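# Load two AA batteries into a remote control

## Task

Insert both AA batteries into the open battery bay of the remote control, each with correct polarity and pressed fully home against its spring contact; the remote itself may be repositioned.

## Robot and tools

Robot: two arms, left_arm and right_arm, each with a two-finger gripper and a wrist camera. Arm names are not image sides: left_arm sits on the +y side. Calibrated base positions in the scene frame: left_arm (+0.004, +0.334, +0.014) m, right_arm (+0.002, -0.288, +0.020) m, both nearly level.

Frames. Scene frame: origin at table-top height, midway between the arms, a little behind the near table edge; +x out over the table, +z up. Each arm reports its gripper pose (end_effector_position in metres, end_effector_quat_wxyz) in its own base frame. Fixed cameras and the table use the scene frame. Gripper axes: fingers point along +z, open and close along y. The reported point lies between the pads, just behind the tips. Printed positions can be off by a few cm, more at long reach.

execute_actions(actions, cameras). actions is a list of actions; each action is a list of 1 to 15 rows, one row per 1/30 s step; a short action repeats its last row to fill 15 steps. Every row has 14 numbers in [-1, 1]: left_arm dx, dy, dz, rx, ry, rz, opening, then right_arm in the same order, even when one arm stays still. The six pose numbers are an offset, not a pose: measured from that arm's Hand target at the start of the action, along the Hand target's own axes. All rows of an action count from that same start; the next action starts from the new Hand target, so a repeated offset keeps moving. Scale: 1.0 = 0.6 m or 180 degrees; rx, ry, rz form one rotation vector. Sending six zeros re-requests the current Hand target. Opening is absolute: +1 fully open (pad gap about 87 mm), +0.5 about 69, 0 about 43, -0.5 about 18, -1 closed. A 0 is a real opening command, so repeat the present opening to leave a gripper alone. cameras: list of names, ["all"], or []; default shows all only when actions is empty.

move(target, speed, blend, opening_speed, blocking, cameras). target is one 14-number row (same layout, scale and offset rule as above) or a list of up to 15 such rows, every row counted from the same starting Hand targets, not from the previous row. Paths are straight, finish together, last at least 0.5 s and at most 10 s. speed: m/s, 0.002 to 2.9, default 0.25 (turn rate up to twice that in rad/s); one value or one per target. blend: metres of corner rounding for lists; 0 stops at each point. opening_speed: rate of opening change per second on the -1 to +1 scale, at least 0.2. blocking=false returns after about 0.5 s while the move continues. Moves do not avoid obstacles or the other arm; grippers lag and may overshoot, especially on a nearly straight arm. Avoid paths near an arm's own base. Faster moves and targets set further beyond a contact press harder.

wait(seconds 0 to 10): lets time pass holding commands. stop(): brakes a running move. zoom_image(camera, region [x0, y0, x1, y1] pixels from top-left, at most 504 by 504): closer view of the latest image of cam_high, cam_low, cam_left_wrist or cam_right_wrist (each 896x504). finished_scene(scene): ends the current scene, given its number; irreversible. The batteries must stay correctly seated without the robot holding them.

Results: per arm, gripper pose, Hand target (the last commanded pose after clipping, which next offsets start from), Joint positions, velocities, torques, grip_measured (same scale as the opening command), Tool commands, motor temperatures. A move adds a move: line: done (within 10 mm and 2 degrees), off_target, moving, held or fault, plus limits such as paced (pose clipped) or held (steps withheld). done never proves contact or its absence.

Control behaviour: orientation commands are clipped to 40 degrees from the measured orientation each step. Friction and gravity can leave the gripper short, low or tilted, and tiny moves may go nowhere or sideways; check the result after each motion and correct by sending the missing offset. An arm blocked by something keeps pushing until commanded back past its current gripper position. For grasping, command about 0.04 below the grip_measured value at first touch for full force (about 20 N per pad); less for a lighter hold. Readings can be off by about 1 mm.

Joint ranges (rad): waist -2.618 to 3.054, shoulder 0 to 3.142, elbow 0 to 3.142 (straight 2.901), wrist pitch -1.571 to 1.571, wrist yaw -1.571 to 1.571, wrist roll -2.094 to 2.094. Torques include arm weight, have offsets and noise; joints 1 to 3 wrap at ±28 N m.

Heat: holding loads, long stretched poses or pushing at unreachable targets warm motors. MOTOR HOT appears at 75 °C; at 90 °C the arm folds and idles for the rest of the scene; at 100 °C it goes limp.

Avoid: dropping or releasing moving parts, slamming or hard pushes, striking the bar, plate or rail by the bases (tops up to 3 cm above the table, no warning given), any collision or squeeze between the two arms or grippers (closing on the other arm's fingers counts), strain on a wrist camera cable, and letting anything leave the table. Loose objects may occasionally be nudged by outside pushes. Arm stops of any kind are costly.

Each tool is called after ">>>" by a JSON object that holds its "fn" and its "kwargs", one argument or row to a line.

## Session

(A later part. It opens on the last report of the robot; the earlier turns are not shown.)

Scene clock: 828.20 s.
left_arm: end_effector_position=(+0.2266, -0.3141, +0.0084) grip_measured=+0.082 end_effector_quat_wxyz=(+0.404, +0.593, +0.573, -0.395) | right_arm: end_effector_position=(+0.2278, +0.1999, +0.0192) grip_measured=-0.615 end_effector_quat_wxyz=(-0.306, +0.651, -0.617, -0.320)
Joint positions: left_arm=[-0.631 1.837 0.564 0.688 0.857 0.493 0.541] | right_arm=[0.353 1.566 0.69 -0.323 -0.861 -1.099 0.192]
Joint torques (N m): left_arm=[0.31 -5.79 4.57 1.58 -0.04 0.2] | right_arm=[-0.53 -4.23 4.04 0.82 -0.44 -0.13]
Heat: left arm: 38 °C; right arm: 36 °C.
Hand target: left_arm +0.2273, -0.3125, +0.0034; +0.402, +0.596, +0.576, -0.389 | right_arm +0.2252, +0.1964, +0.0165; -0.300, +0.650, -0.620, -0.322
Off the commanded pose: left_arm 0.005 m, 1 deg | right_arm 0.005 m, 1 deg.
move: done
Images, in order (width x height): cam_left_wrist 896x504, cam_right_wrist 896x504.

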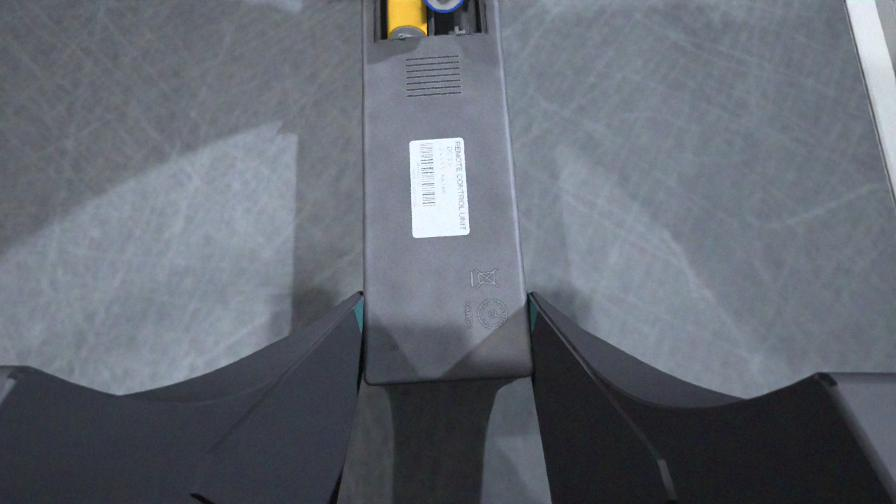

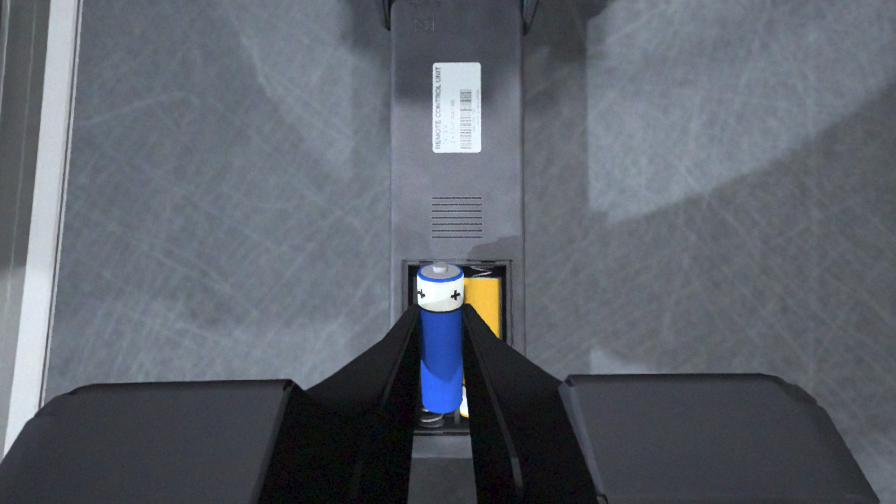

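>>> {"fn": "move", "kwargs": {
  "target": [
    [0,0,0,0,0,0,-0.1,0,0.0067,0,0,0,0,-0.84],
    [0,0,0,0,0,0,-0.1,0.0147,0.0067,0.0029,0,0.1167,0,-0.84]
  ],
  "speed": [0.05,0.06],
  "cameras": ["cam_right_wrist","cam_left_wrist"]
}}

>>> {"fn": "zoom_image", "kwargs": {
  "camera": "cam_right_wrist",
  "region": [380, 150, 540, 370]
}}

Scene clock: 851.80 s.
left_arm: end_effector_position=(+0.2266, -0.3141, +0.0084) grip_measured=+0.082 end_effector_quat_wxyz=(+0.404, +0.593, +0.573, -0.395) | right_arm: end_effector_position=(+0.2237, +0.2000, +0.0152) grip_measured=-0.615 end_effector_quat_wxyz=(-0.207, +0.700, -0.651, -0.209)
Joint positions: left_arm=[-0.631 1.837 0.564 0.688 0.857 0.493 0.541] | right_arm=[0.543 1.57 0.819 -0.503 -0.516 -1.016 0.192]
Joint torques (N m): left_arm=[0.27 -5.85 4.66 1.6 -0.02 0.22] | right_arm=[0.57 -3.04 5.34 0.61 0.14 0.08]
Heat: left arm: 38 °C; right arm: 35 °C.
Hand target: left_arm +0.2273, -0.3125, +0.0034; +0.402, +0.596, +0.576, -0.389 | right_arm +0.2213, +0.1923, +0.0084; -0.182, +0.698, -0.664, -0.198
Off the commanded pose: left_arm 0.005 m, 1 deg | right_arm 0.011 m, 3 deg.
move: off_target (right_arm)
Images, in order (width x height): cam_left_wrist 896x504, cam_right_wrist 896x504.

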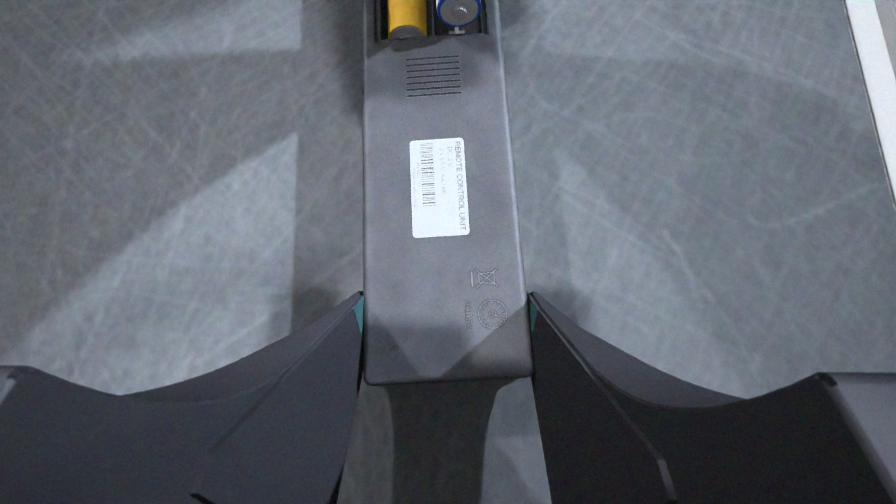

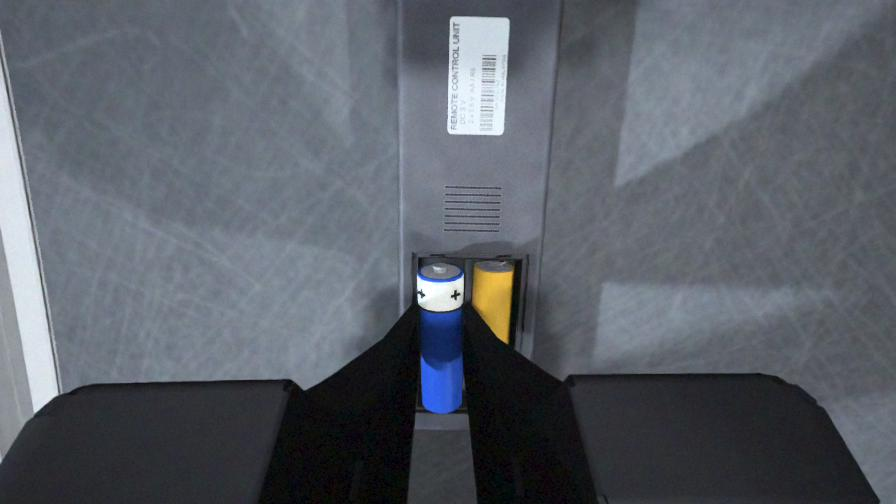

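Scaled by 2.291 from the camera's 896x504 image, which has a finer 1280x720 frame.

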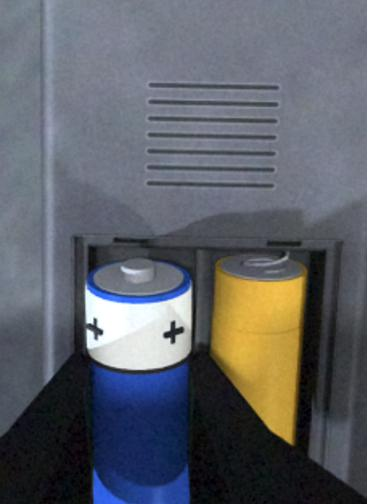

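>>> {"fn": "move", "kwargs": {
  "target": [0,0,0,0,0,0,-0.1,0,0,0,0,0,0,-0.54],
  "opening_speed": 0.3,
  "cameras": ["cam_right_wrist","cam_left_wrist"]
}}

>>> {"fn": "zoom_image", "kwargs": {
  "camera": "cam_right_wrist",
  "region": [380, 200, 540, 420]
}}

Scene clock: 860.37 s.
left_arm: end_effector_position=(+0.2266, -0.3141, +0.0084) grip_measured=+0.082 end_effector_quat_wxyz=(+0.404, +0.593, +0.573, -0.395) | right_arm: end_effector_position=(+0.2249, +0.1994, +0.0153) grip_measured=-0.540 end_effector_quat_wxyz=(-0.207, +0.700, -0.652, -0.206)
Joint positions: left_arm=[-0.631 1.837 0.564 0.688 0.857 0.493 0.541] | right_arm=[0.543 1.57 0.82 -0.503 -0.509 -1.016 0.23]
Joint torques (N m): left_arm=[0.28 -5.78 4.67 1.58 -0.03 0.21] | right_arm=[0.57 -3.02 5.24 0.62 0.08 0.09]
Heat: left arm: 38 °C; right arm: 34 °C.
Hand target: left_arm +0.2273, -0.3125, +0.0034; +0.402, +0.596, +0.576, -0.389 | right_arm +0.2212, +0.1922, +0.0084; -0.182, +0.698, -0.664, -0.198
Off the commanded pose: left_arm 0.005 m, 1 deg | right_arm 0.010 m, 3 deg.
move: off_target (right_arm)
Images, in order (width x height): cam_left_wrist 896x504, cam_right_wrist 896x504.

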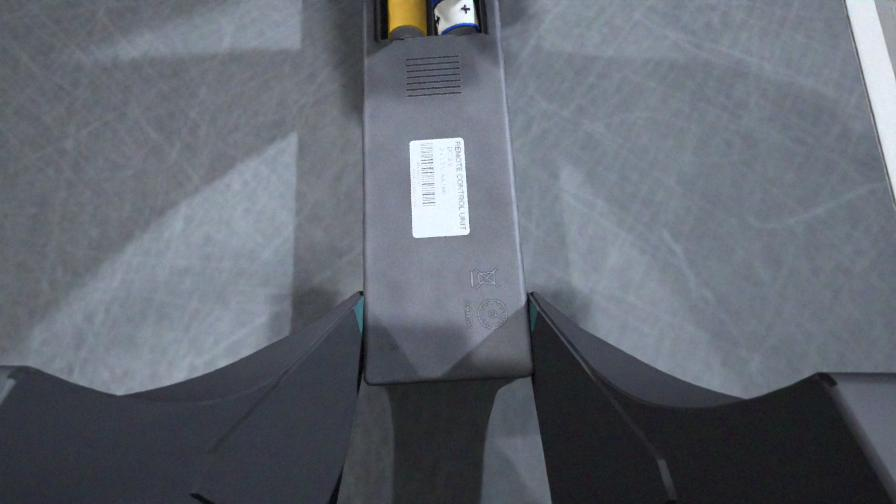

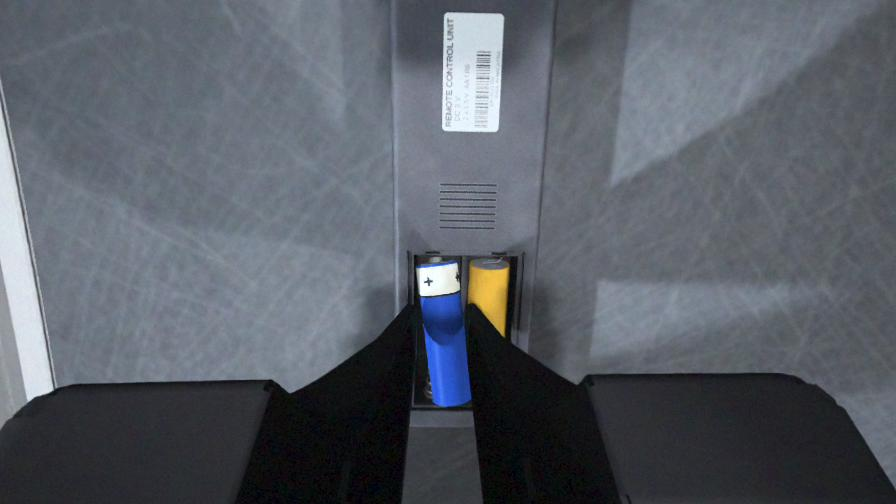

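Scaled by 2.291 from the camera's 896x504 image, which has a finer 1280x720 frame.

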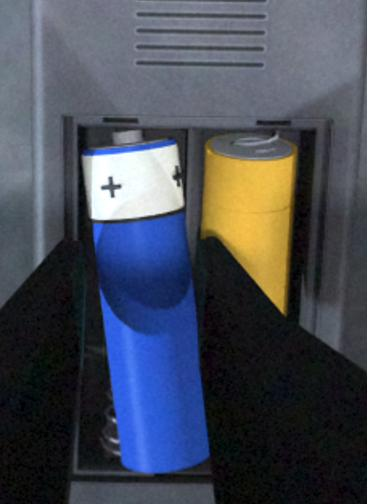

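>>> {"fn": "move", "kwargs": {
  "target": [0,0,0,0,0,0,-0.1,0,0,0,0,0,0,-0.82],
  "opening_speed": 0.5,
  "cameras": ["cam_right_wrist"]
}}

Scene clock: 876.13 s.
left_arm: end_effector_position=(+0.2266, -0.3141, +0.0084) grip_measured=+0.082 end_effector_quat_wxyz=(+0.404, +0.593, +0.573, -0.395) | right_arm: end_effector_position=(+0.2247, +0.1988, +0.0152) grip_measured=-0.652 end_effector_quat_wxyz=(-0.206, +0.700, -0.653, -0.205)
Joint positions: left_arm=[-0.631 1.837 0.564 0.688 0.857 0.493 0.541] | right_arm=[0.543 1.57 0.821 -0.506 -0.506 -1.015 0.174]
Joint torques (N m): left_arm=[0.32 -5.83 4.63 1.58 -0.02 0.21] | right_arm=[0.57 -3 5.2 0.65 0.05 0.08]
Heat: left arm: 38 °C; right arm: 34 °C.
Hand target: left_arm +0.2273, -0.3125, +0.0034; +0.402, +0.596, +0.576, -0.389 | right_arm +0.2213, +0.1923, +0.0085; -0.182, +0.698, -0.664, -0.198
Off the commanded pose: left_arm 0.005 m, 1 deg | right_arm 0.010 m, 3 deg.
move: off_target (right_arm)
Images, in order (width x height): cam_right_wrist 896x504.

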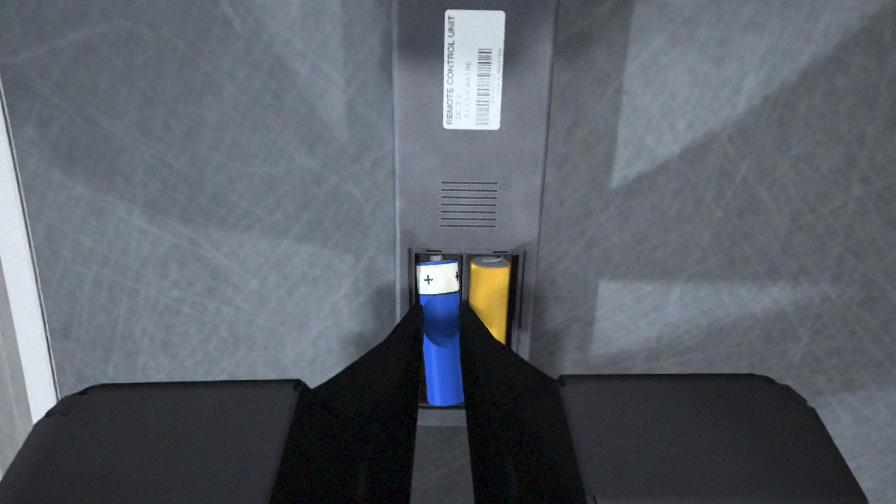

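>>> {"fn": "move", "kwargs": {
  "target": [
    [0,0,0,0,0,0,-0.1,-0.0604,0,-0.0998,0,0,0,-0.82],
    [0,0,0,0,0,0,-0.1,0.1455,-0.1658,-0.208,0,0,0,-0.82]
  ],
  "speed": [0.1,0.2],
  "cameras": ["cam_right_wrist","cam_left_wrist","cam_low"]
}}

>>> {"fn": "zoom_image", "kwargs": {
  "camera": "cam_left_wrist",
  "region": [360, 0, 510, 70]
}}

Scene clock: 891.00 s.
left_arm: end_effector_position=(+0.2266, -0.3141, +0.0084) grip_measured=+0.082 end_effector_quat_wxyz=(+0.404, +0.593, +0.573, -0.395) | right_arm: end_effector_position=(+0.3252, +0.0557, +0.0675) grip_measured=-0.656 end_effector_quat_wxyz=(-0.179, +0.695, -0.669, -0.192)
Joint positions: left_arm=[-0.631 1.837 0.564 0.688 0.857 0.493 0.541] | right_arm=[0.009 1.819 1.357 -1.137 -0.53 -1.608 0.172]
Joint torques (N m): left_arm=[0.28 -5.85 4.62 1.58 -0.04 0.2] | right_arm=[0.34 -5.39 6.32 0.1 -0.5 -0.13]
Heat: left arm: 38 °C; right arm: 34 °C.
Hand target: left_arm +0.2273, -0.3125, +0.0034; +0.402, +0.596, +0.576, -0.389 | right_arm +0.3285, +0.0584, +0.0691; -0.182, +0.698, -0.664, -0.198
Off the commanded pose: left_arm 0.005 m, 1 deg | right_arm 0.005 m, 1 deg.
move: done
Images, in order (width x height): cam_low 896x504, cam_left_wrist 896x504, cam_right_wrist 896x504.

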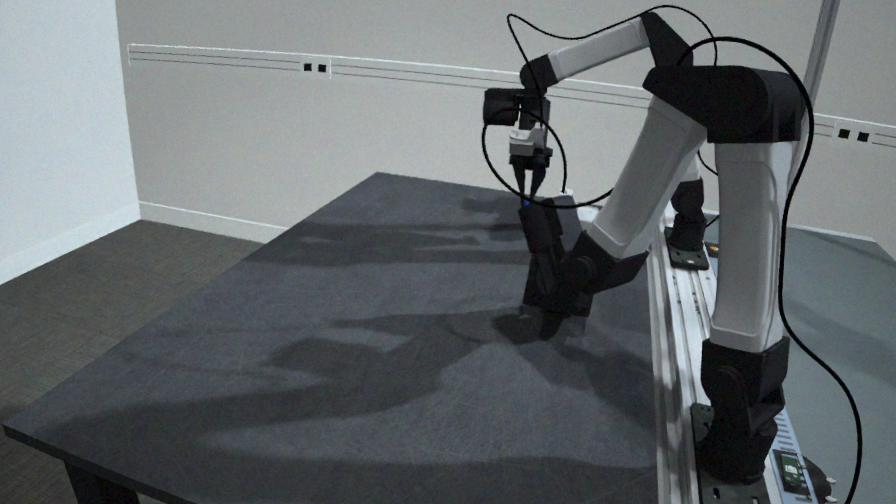

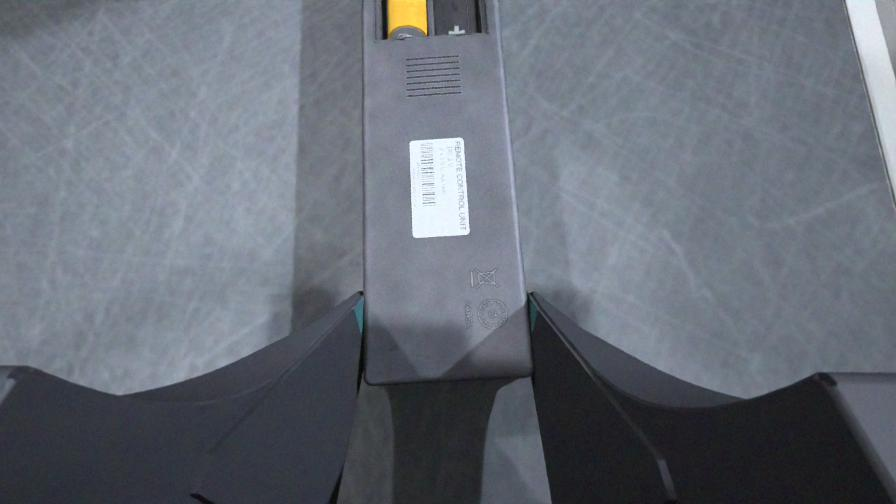

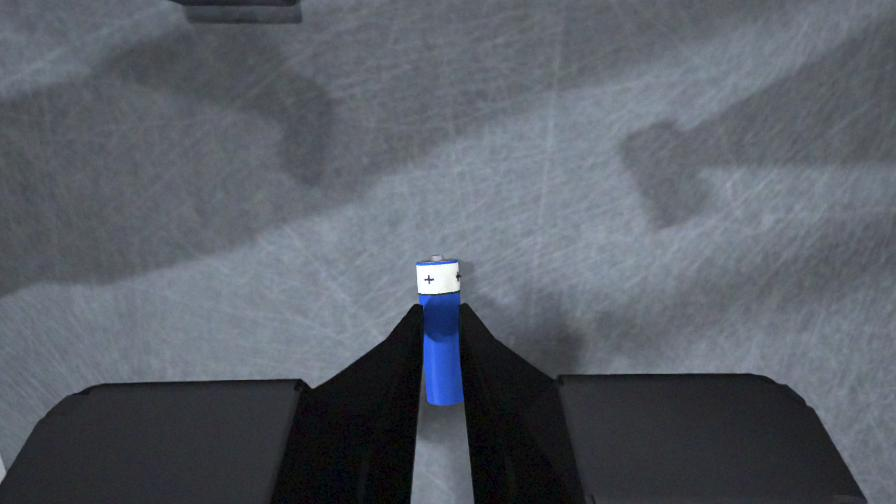

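Scaled by 3.360 from the camera's 896x504 image, which has a finer 1280x720 frame.

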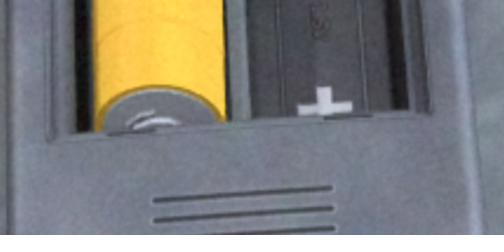

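>>> {"fn": "move", "kwargs": {
  "target": [0,0,0,0,0,0,-0.1,0.0587,0,0.0969,0,0,0,-0.78],
  "speed": 0.08,
  "cameras": ["cam_right_wrist"]
}}

Scene clock: 896.87 s.
left_arm: end_effector_position=(+0.2266, -0.3141, +0.0084) grip_measured=+0.082 end_effector_quat_wxyz=(+0.404, +0.593, +0.573, -0.395) | right_arm: end_effector_position=(+0.3228, +0.0561, +0.0097) grip_measured=-0.778 end_effector_quat_wxyz=(-0.175, +0.693, -0.670, -0.201)
Joint positions: left_arm=[-0.631 1.837 0.564 0.688 0.857 0.493 0.541] | right_arm=[0.006 1.898 1.216 -0.935 -0.537 -1.611 0.111]
Joint torques (N m): left_arm=[0.27 -5.82 4.64 1.58 -0.04 0.2] | right_arm=[0.51 -5.22 3.47 0.66 -0.41 -0.12]
Heat: left arm: 38 °C; right arm: 34 °C.
Hand target: left_arm +0.2273, -0.3125, +0.0034; +0.402, +0.596, +0.576, -0.389 | right_arm +0.3278, +0.0582, +0.0011; -0.182, +0.698, -0.664, -0.198
Off the commanded pose: left_arm 0.005 m, 1 deg | right_arm 0.010 m, 1 deg.
move: done
Images, in order (width x height): cam_right_wrist 896x504.

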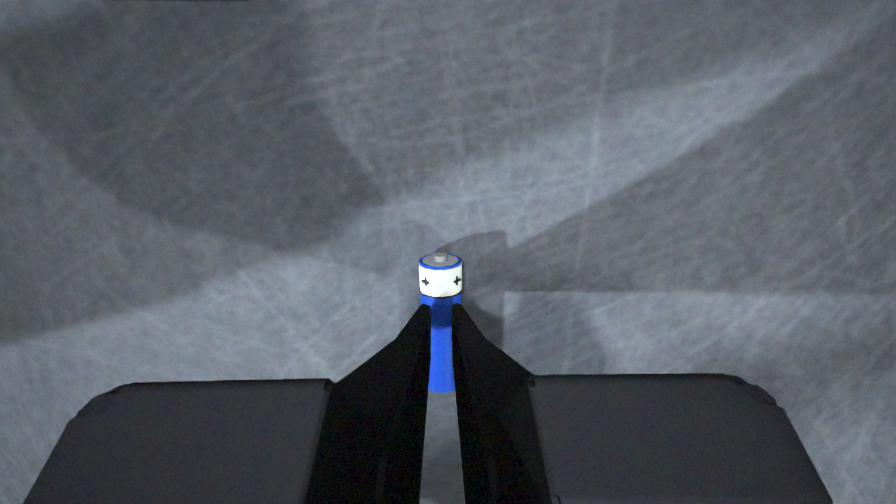

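>>> {"fn": "move", "kwargs": {
  "target": [
    [0,0,0,0,0,0,-0.1,0,0,0,0,0,0,-0.4],
    [0,0,0,0,0,0,-0.1,0.0034,0,0.0057,0,0,0,-0.4]
  ],
  "speed": 0.05,
  "cameras": ["cam_right_wrist"]
}}

Scene clock: 911.63 s.
left_arm: end_effector_position=(+0.2266, -0.3141, +0.0084) grip_measured=+0.082 end_effector_quat_wxyz=(+0.404, +0.593, +0.573, -0.395) | right_arm: end_effector_position=(+0.3285, +0.0562, +0.0028) grip_measured=-0.400 end_effector_quat_wxyz=(-0.183, +0.695, -0.668, -0.193)
Joint positions: left_arm=[-0.631 1.837 0.564 0.688 0.857 0.493 0.541] | right_arm=[0.006 1.91 1.203 -0.887 -0.538 -1.611 0.3]
Joint torques (N m): left_arm=[0.32 -5.85 4.64 1.59 -0.02 0.21] | right_arm=[0.53 -5.67 3.88 0.34 -0.41 -0.12]
Heat: left arm: 38 °C; right arm: 34 °C.
Hand target: left_arm +0.2273, -0.3125, +0.0034; +0.402, +0.596, +0.576, -0.389 | right_arm +0.3278, +0.0583, -0.0028; -0.182, +0.698, -0.664, -0.198
Off the commanded pose: left_arm 0.005 m, 1 deg | right_arm 0.006 m, 1 deg.
move: done
Images, in order (width x height): cam_right_wrist 896x504.

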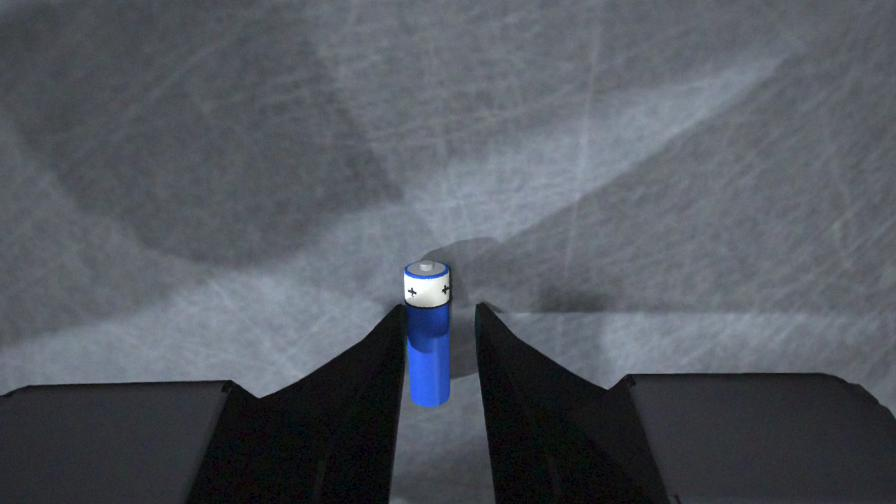

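>>> {"fn": "move", "kwargs": {
  "target": [0,0,0,0,0,0,-0.1,0,0,0,0,0,0,-0.74],
  "opening_speed": 0.4,
  "cameras": ["cam_right_wrist"]
}}

Scene clock: 919.83 s.
left_arm: end_effector_position=(+0.2266, -0.3141, +0.0084) grip_measured=+0.082 end_effector_quat_wxyz=(+0.404, +0.593, +0.573, -0.395) | right_arm: end_effector_position=(+0.3289, +0.0562, +0.0028) grip_measured=-0.625 end_effector_quat_wxyz=(-0.183, +0.695, -0.668, -0.192)
Joint positions: left_arm=[-0.631 1.837 0.564 0.688 0.857 0.493 0.541] | right_arm=[0.006 1.91 1.203 -0.886 -0.538 -1.611 0.188]
Joint torques (N m): left_arm=[0.36 -5.86 4.63 1.58 -0.03 0.2] | right_arm=[0.53 -5.67 3.89 0.33 -0.41 -0.11]
Heat: left arm: 38 °C; right arm: 34 °C.
Hand target: left_arm +0.2273, -0.3125, +0.0034; +0.402, +0.596, +0.576, -0.389 | right_arm +0.3278, +0.0583, -0.0028; -0.182, +0.698, -0.664, -0.198
Off the commanded pose: left_arm 0.005 m, 1 deg | right_arm 0.006 m, 1 deg.
move: done
Images, in order (width x height): cam_right_wrist 896x504.

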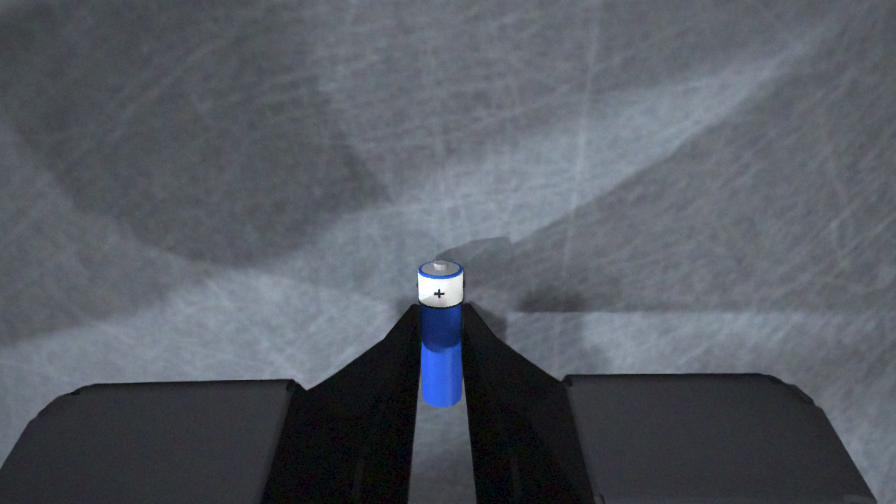

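>>> {"fn": "move", "kwargs": {
  "target": [
    [0,0,0,0,0,0,-0.1,-0.069,0,-0.114,0,0,0,-0.76],
    [0,0,0,0,0,0,-0.1,-0.2834,0.1557,0.0588,-0.0033,-0.1156,-0.0037,-0.76]
  ],
  "speed": [0.12,0.18],
  "cameras": ["cam_right_wrist","cam_left_wrist"]
}}

>>> {"fn": "zoom_image", "kwargs": {
  "camera": "cam_right_wrist",
  "region": [380, 250, 540, 470]
}}

Scene clock: 933.03 s.
left_arm: end_effector_position=(+0.2266, -0.3141, +0.0084) grip_measured=+0.082 end_effector_quat_wxyz=(+0.404, +0.593, +0.573, -0.395) | right_arm: end_effector_position=(+0.2255, +0.2134, +0.0471) grip_measured=-0.625 end_effector_quat_wxyz=(-0.281, +0.653, -0.623, -0.325)
Joint positions: left_arm=[-0.631 1.837 0.564 0.688 0.857 0.493 0.541] | right_arm=[0.412 1.535 0.807 -0.477 -0.83 -1.044 0.188]
Joint torques (N m): left_arm=[0.27 -5.75 4.66 1.59 -0.04 0.21] | right_arm=[0.85 -7.27 4.33 1.17 -0.51 0.11]
Heat: left arm: 38 °C; right arm: 35 °C.
Hand target: left_arm +0.2273, -0.3125, +0.0034; +0.402, +0.596, +0.576, -0.389 | right_arm +0.2264, +0.2169, +0.0558; -0.296, +0.655, -0.615, -0.323
Off the commanded pose: left_arm 0.005 m, 1 deg | right_arm 0.009 m, 2 deg.
move: done
Images, in order (width x height): cam_left_wrist 896x504, cam_right_wrist 896x504.

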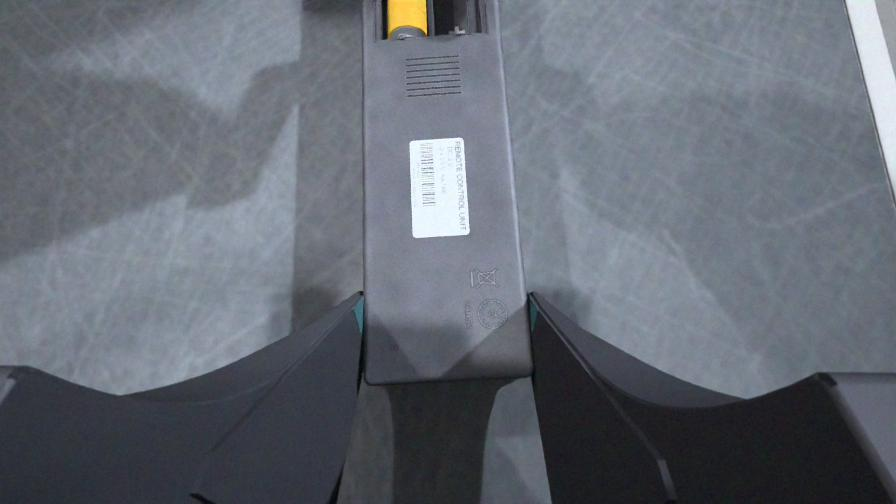

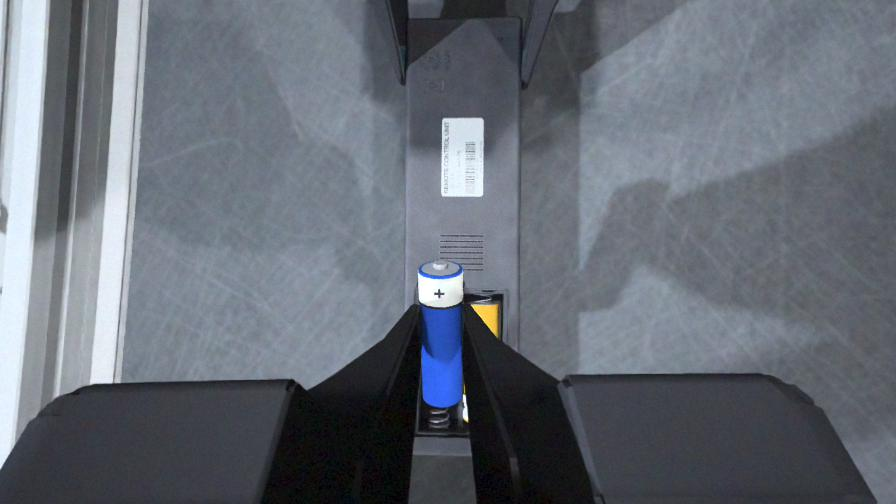

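Scaled by 2.291 from the camera's 896x504 image, which has a finer 1280x720 frame.

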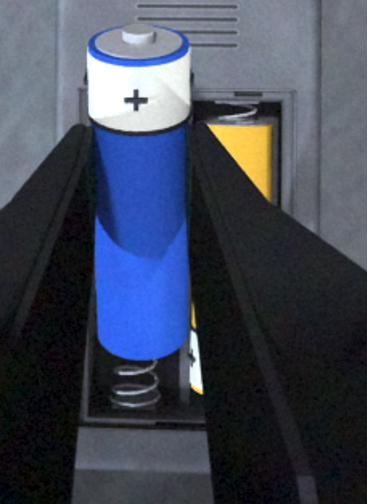

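>>> {"fn": "move", "kwargs": {
  "target": [0,0,0,0,0,0,-0.1,0.0447,0.0042,0.0349,0,0,0,-0.76],
  "speed": 0.07,
  "cameras": ["cam_right_wrist"]
}}

>>> {"fn": "zoom_image", "kwargs": {
  "camera": "cam_right_wrist",
  "region": [380, 250, 540, 470]
}}

Scene clock: 946.07 s.
left_arm: end_effector_position=(+0.2266, -0.3141, +0.0084) grip_measured=+0.082 end_effector_quat_wxyz=(+0.404, +0.593, +0.573, -0.395) | right_arm: end_effector_position=(+0.2254, +0.2144, +0.0247) grip_measured=-0.625 end_effector_quat_wxyz=(-0.299, +0.657, -0.615, -0.319)
Joint positions: left_arm=[-0.631 1.837 0.564 0.688 0.857 0.493 0.541] | right_arm=[0.415 1.56 0.714 -0.313 -0.83 -1.038 0.188]
Joint torques (N m): left_arm=[0.28 -5.83 4.64 1.59 -0.03 0.2] | right_arm=[0.94 -3.58 4.14 1.23 -0.48 0.11]
Heat: left arm: 38 °C; right arm: 35 °C.
Hand target: left_arm +0.2273, -0.3125, +0.0034; +0.402, +0.596, +0.576, -0.389 | right_arm +0.2236, +0.2168, +0.0219; -0.297, +0.655, -0.615, -0.323
Off the commanded pose: left_arm 0.005 m, 1 deg | right_arm 0.004 m, 1 deg.
move: done
Images, in order (width x height): cam_right_wrist 896x504.

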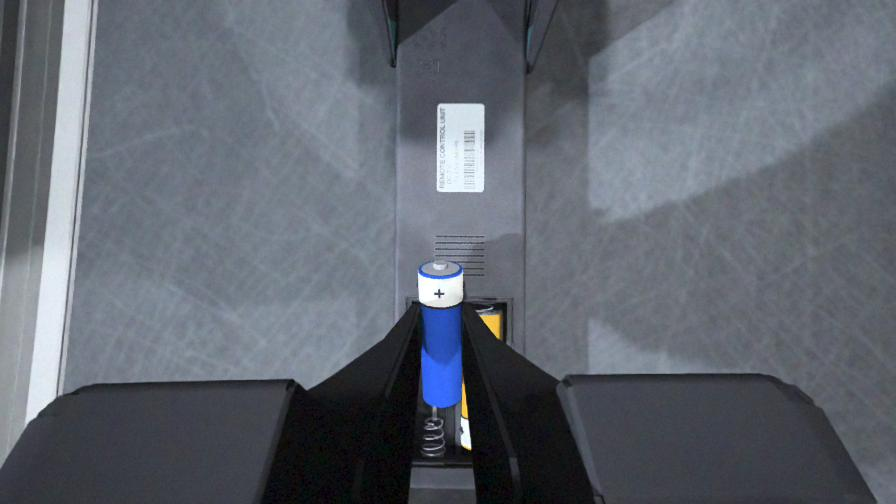

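Scaled by 2.291 from the camera's 896x504 image, which has a finer 1280x720 frame.

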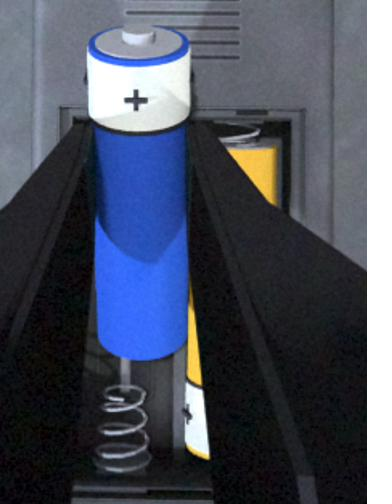

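>>> {"fn": "move", "kwargs": {
  "target": [
    [0,0,0,0,0,0,-0.1,0.0079,0.0033,0.0062,0,0,0,-0.78],
    [0,0,0,0,0,0,-0.1,0.0294,0.0042,-0.0213,0,0,0,-0.8]
  ],
  "speed": 0.05,
  "cameras": ["cam_right_wrist","cam_left_wrist"]
}}

>>> {"fn": "zoom_image", "kwargs": {
  "camera": "cam_right_wrist",
  "region": [380, 230, 540, 450]
}}

Scene clock: 952.93 s.
left_arm: end_effector_position=(+0.2267, -0.3140, +0.0083) grip_measured=+0.082 end_effector_quat_wxyz=(+0.404, +0.593, +0.574, -0.395) | right_arm: end_effector_position=(+0.2245, +0.2002, +0.0185) grip_measured=-0.625 end_effector_quat_wxyz=(-0.304, +0.657, -0.609, -0.324)
Joint positions: left_arm=[-0.631 1.837 0.564 0.688 0.857 0.493 0.541] | right_arm=[0.355 1.567 0.689 -0.337 -0.868 -1.125 0.188]
Joint torques (N m): left_arm=[0.24 -5.82 4.64 1.59 -0.03 0.21] | right_arm=[-0.69 -4.27 4.25 0.74 -0.38 -0.12]
Heat: left arm: 38 °C; right arm: 35 °C.
Hand target: left_arm +0.2273, -0.3124, +0.0034; +0.402, +0.596, +0.576, -0.389 | right_arm +0.2225, +0.1957, +0.0158; -0.297, +0.655, -0.615, -0.323
Off the commanded pose: left_arm 0.005 m, 1 deg | right_arm 0.006 m, 1 deg.
move: done
Images, in order (width x height): cam_left_wrist 896x504, cam_right_wrist 896x504.

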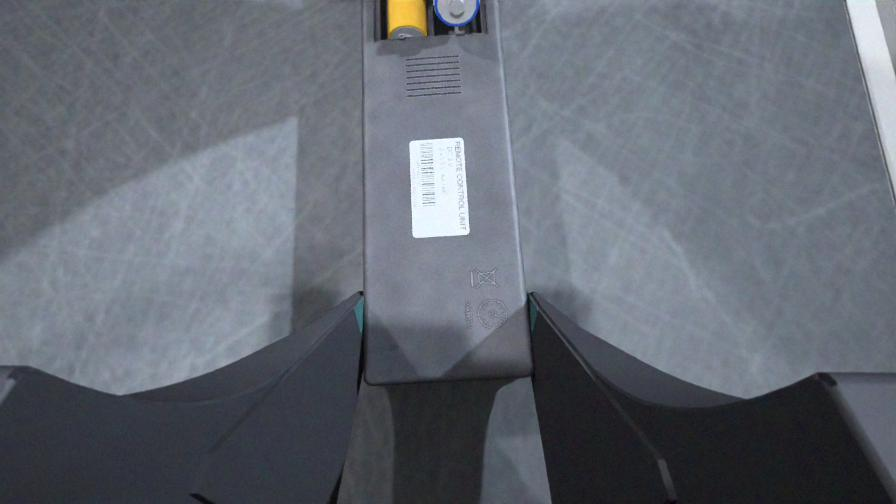

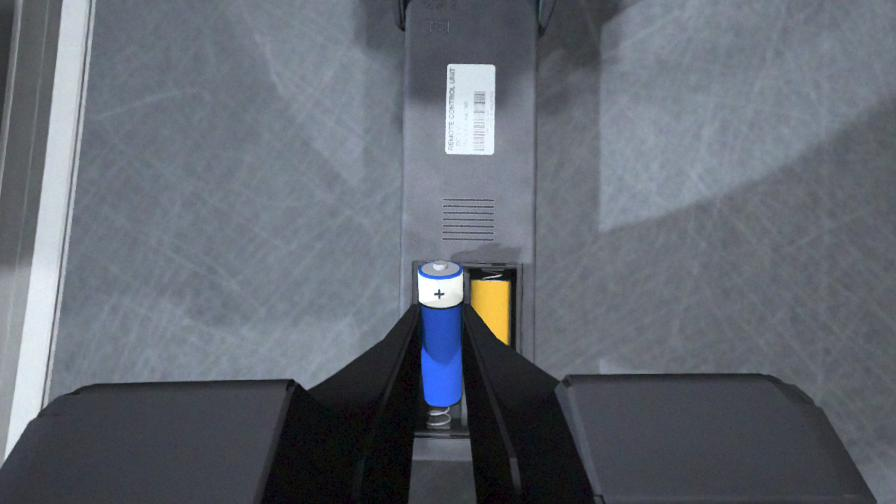

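Scaled by 2.291 from the camera's 896x504 image, which has a finer 1280x720 frame.

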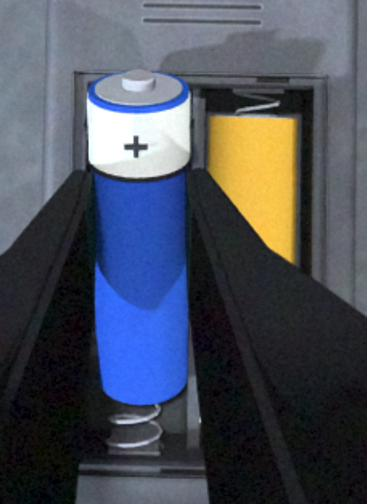

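>>> {"fn": "move", "kwargs": {
  "target": [
    [0,0,0,0,0,0,-0.1,0.0116,0.0,-0.0121,0,0,0,-0.82],
    [0,0,0,0,0,0,-0.1,0.0175,0.0,-0.0117,0,0.09,0,-0.82]
  ],
  "speed": [0.05,0.06],
  "cameras": ["cam_right_wrist","cam_left_wrist"]
}}

>>> {"fn": "zoom_image", "kwargs": {
  "camera": "cam_right_wrist",
  "region": [380, 210, 540, 430]
}}

>>> {"fn": "zoom_image", "kwargs": {
  "camera": "cam_left_wrist",
  "region": [360, 0, 510, 70]
}}

Scene clock: 962.83 s.
left_arm: end_effector_position=(+0.2256, -0.3154, +0.0087) grip_measured=+0.082 end_effector_quat_wxyz=(+0.404, +0.595, +0.571, -0.395) | right_arm: end_effector_position=(+0.2222, +0.1978, +0.0157) grip_measured=-0.625 end_effector_quat_wxyz=(-0.234, +0.697, -0.629, -0.253)
Joint positions: left_arm=[-0.636 1.837 0.564 0.691 0.856 0.493 0.541] | right_arm=[0.469 1.567 0.784 -0.484 -0.645 -1.102 0.188]
Joint torques (N m): left_arm=[0.72 -5.85 4.57 1.56 -0.02 0.21] | right_arm=[-0.25 -4.72 5.57 0.36 0.48 0.1]
Heat: left arm: 38 °C; right arm: 35 °C.
Hand target: left_arm +0.2274, -0.3124, +0.0034; +0.402, +0.596, +0.576, -0.389 | right_arm +0.2232, +0.1837, +0.0118; -0.207, +0.694, -0.651, -0.227
Off the commanded pose: left_arm 0.006 m, 1 deg | right_arm 0.015 m, 5 deg.
move: off_target (right_arm)
Images, in order (width x height): cam_left_wrist 896x504, cam_right_wrist 896x504.

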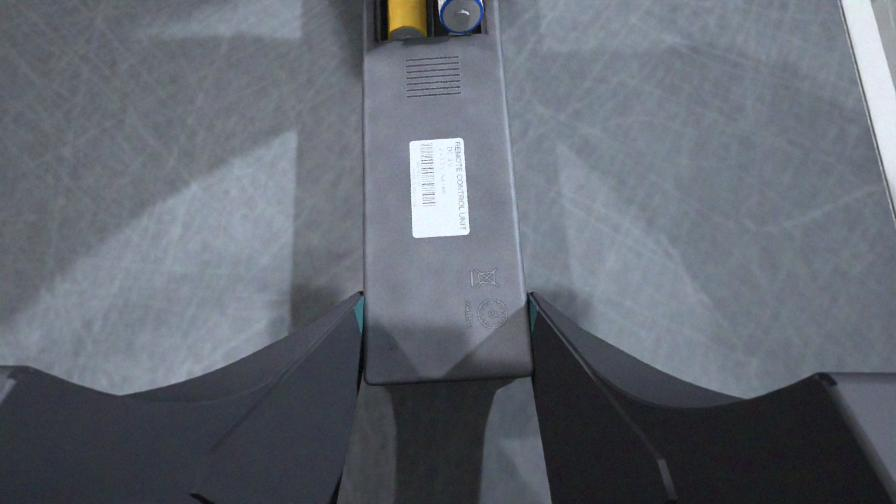

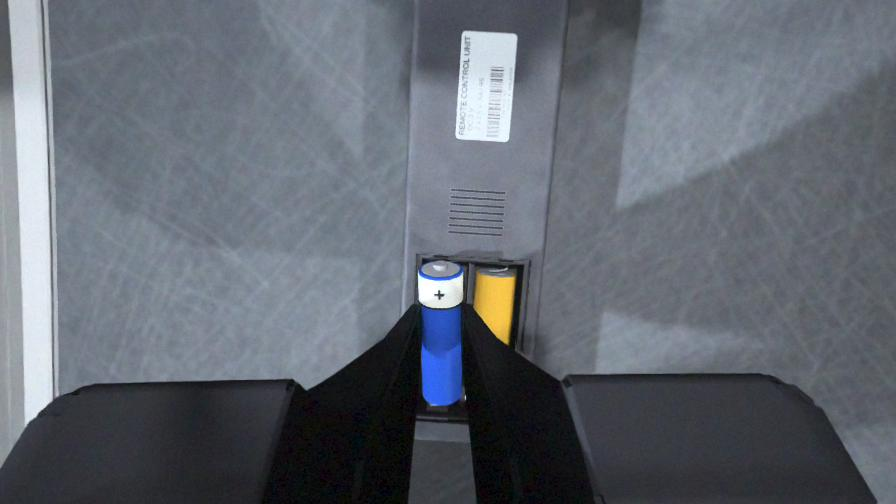

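Scaled by 2.291 from the camera's 896x504 image, which has a finer 1280x720 frame.

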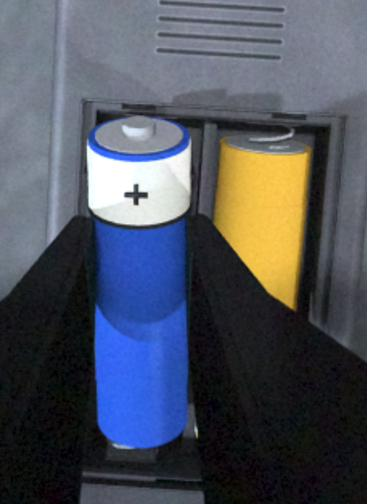

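Scaled by 3.360 from the camera's 896x504 image, which has a finer 1280x720 frame.

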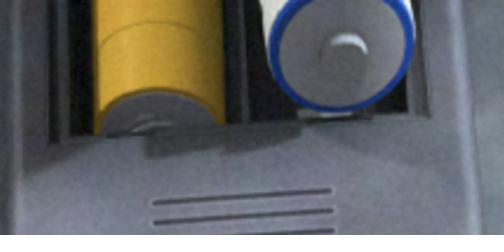

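>>> {"fn": "move", "kwargs": {
  "target": [0,0,0,0,0,0,-0.1,0.0047,0.0,0.0059,0,0.035,0,-0.82],
  "speed": 0.05,
  "cameras": ["cam_right_wrist","cam_left_wrist"]
}}

>>> {"fn": "zoom_image", "kwargs": {
  "camera": "cam_right_wrist",
  "region": [380, 210, 540, 430]
}}

>>> {"fn": "zoom_image", "kwargs": {
  "camera": "cam_left_wrist",
  "region": [360, 0, 510, 70]
}}

Scene clock: 976.23 s.
left_arm: end_effector_position=(+0.2258, -0.3154, +0.0088) grip_measured=+0.082 end_effector_quat_wxyz=(+0.405, +0.595, +0.571, -0.395) | right_arm: end_effector_position=(+0.2228, +0.1991, +0.0153) grip_measured=-0.625 end_effector_quat_wxyz=(-0.204, +0.709, -0.640, -0.216)
Joint positions: left_arm=[-0.636 1.837 0.564 0.691 0.855 0.493 0.541] | right_arm=[0.534 1.579 0.828 -0.527 -0.534 -1.059 0.188]
Joint torques (N m): left_arm=[0.69 -5.85 4.57 1.57 -0.02 0.22] | right_arm=[-0.16 -3.34 5.49 0.41 0.55 0.08]
Heat: left arm: 38 °C; right arm: 35 °C.
Hand target: left_arm +0.2274, -0.3124, +0.0035; +0.402, +0.596, +0.576, -0.389 | right_arm +0.2233, +0.1835, +0.0074; -0.171, +0.706, -0.661, -0.189
Off the commanded pose: left_arm 0.006 m, 1 deg | right_arm 0.018 m, 5 deg.
move: off_target (right_arm)
Images, in order (width x height): cam_left_wrist 896x504, cam_right_wrist 896x504.

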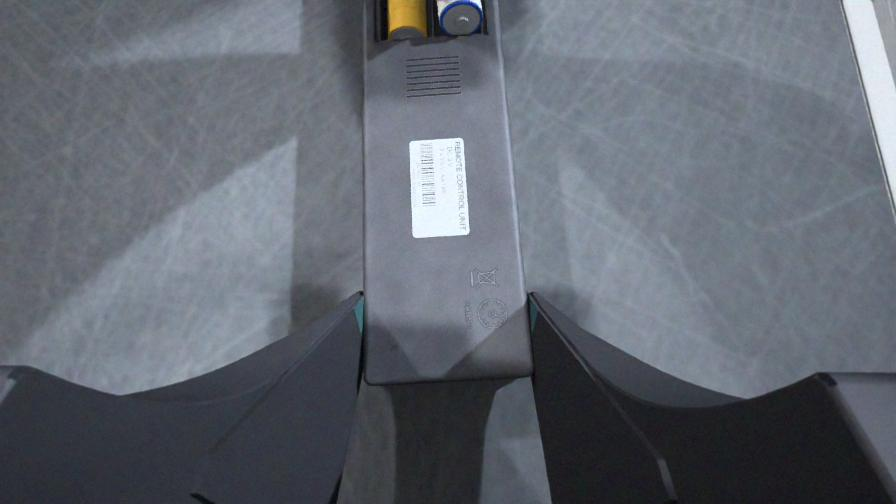

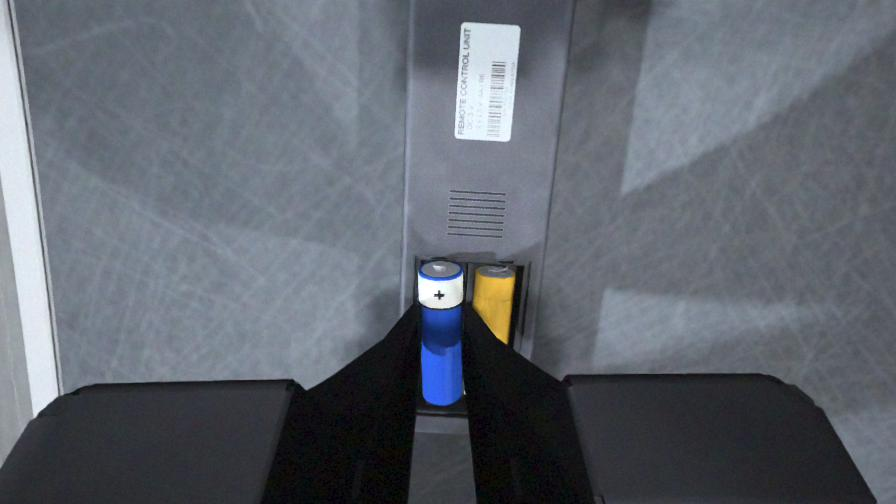

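Scaled by 2.291 from the camera's 896x504 image, which has a finer 1280x720 frame.

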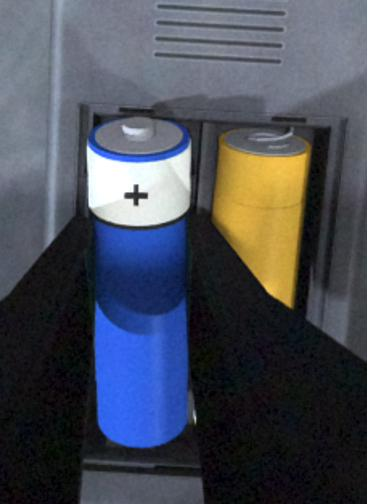

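Scaled by 3.360 from the camera's 896x504 image, which has a finer 1280x720 frame.

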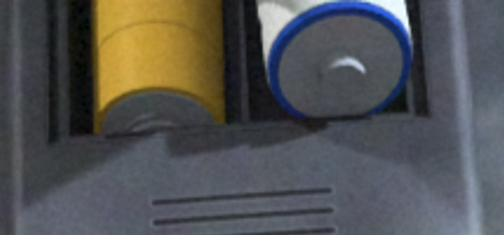

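>>> {"fn": "move", "kwargs": {
  "target": [0,0,0,0,0,0,-0.1,0.0,0.0,0.0,0,0.0,0,-0.57],
  "opening_speed": 0.2,
  "cameras": ["cam_right_wrist","cam_left_wrist"]
}}

>>> {"fn": "zoom_image", "kwargs": {
  "camera": "cam_right_wrist",
  "region": [380, 210, 540, 430]
}}

>>> {"fn": "zoom_image", "kwargs": {
  "camera": "cam_left_wrist",
  "region": [360, 0, 510, 70]
}}

Scene clock: 988.43 s.
left_arm: end_effector_position=(+0.2259, -0.3153, +0.0087) grip_measured=+0.082 end_effector_quat_wxyz=(+0.405, +0.595, +0.572, -0.395) | right_arm: end_effector_position=(+0.2240, +0.1956, +0.0150) grip_measured=-0.570 end_effector_quat_wxyz=(-0.198, +0.709, -0.645, -0.207)
Joint positions: left_arm=[-0.636 1.837 0.564 0.691 0.854 0.493 0.541] | right_arm=[0.534 1.579 0.834 -0.54 -0.513 -1.056 0.215]
Joint torques (N m): left_arm=[0.72 -5.85 4.63 1.57 -0.01 0.22] | right_arm=[-0.14 -3.23 5.15 0.53 0.3 0.05]
Heat: left arm: 39 °C; right arm: 34 °C.
Hand target: left_arm +0.2274, -0.3124, +0.0034; +0.402, +0.596, +0.576, -0.389 | right_arm +0.2233, +0.1836, +0.0075; -0.171, +0.706, -0.661, -0.189
Off the commanded pose: left_arm 0.006 m, 1 deg | right_arm 0.014 m, 4 deg.
move: off_target (right_arm)
Images, in order (width x height): cam_left_wrist 896x504, cam_right_wrist 896x504.

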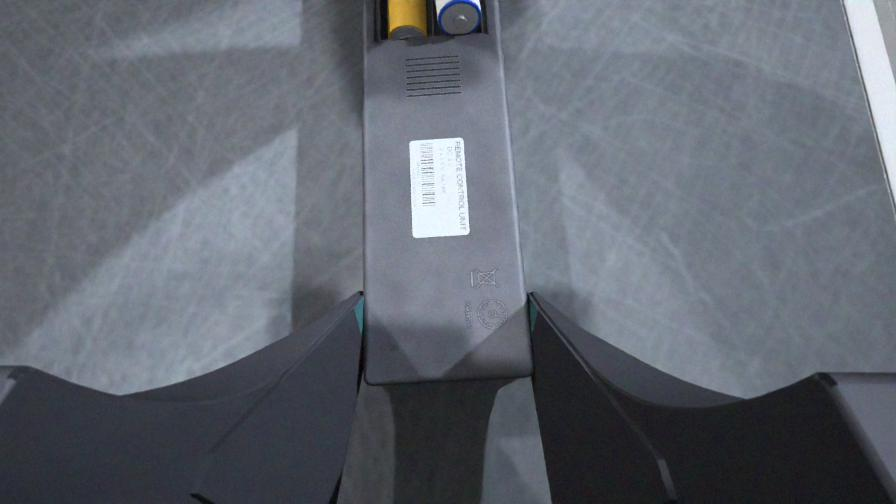

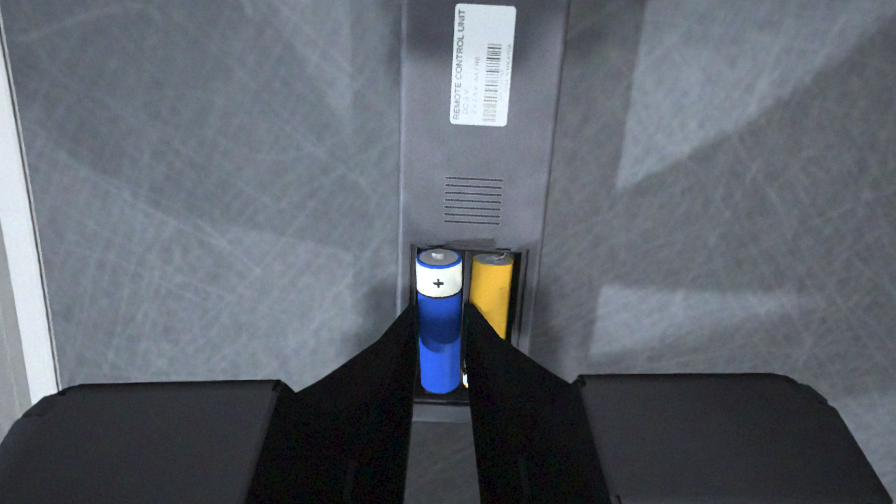

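Scaled by 2.291 from the camera's 896x504 image, which has a finer 1280x720 frame.

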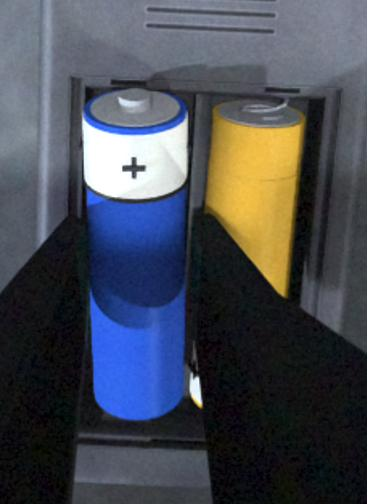

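Scaled by 3.360 from the camera's 896x504 image, which has a finer 1280x720 frame.

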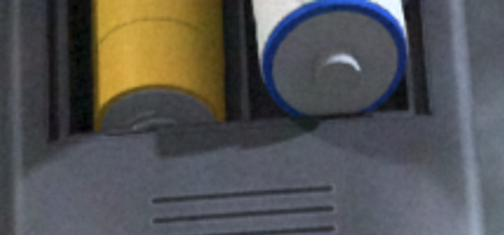

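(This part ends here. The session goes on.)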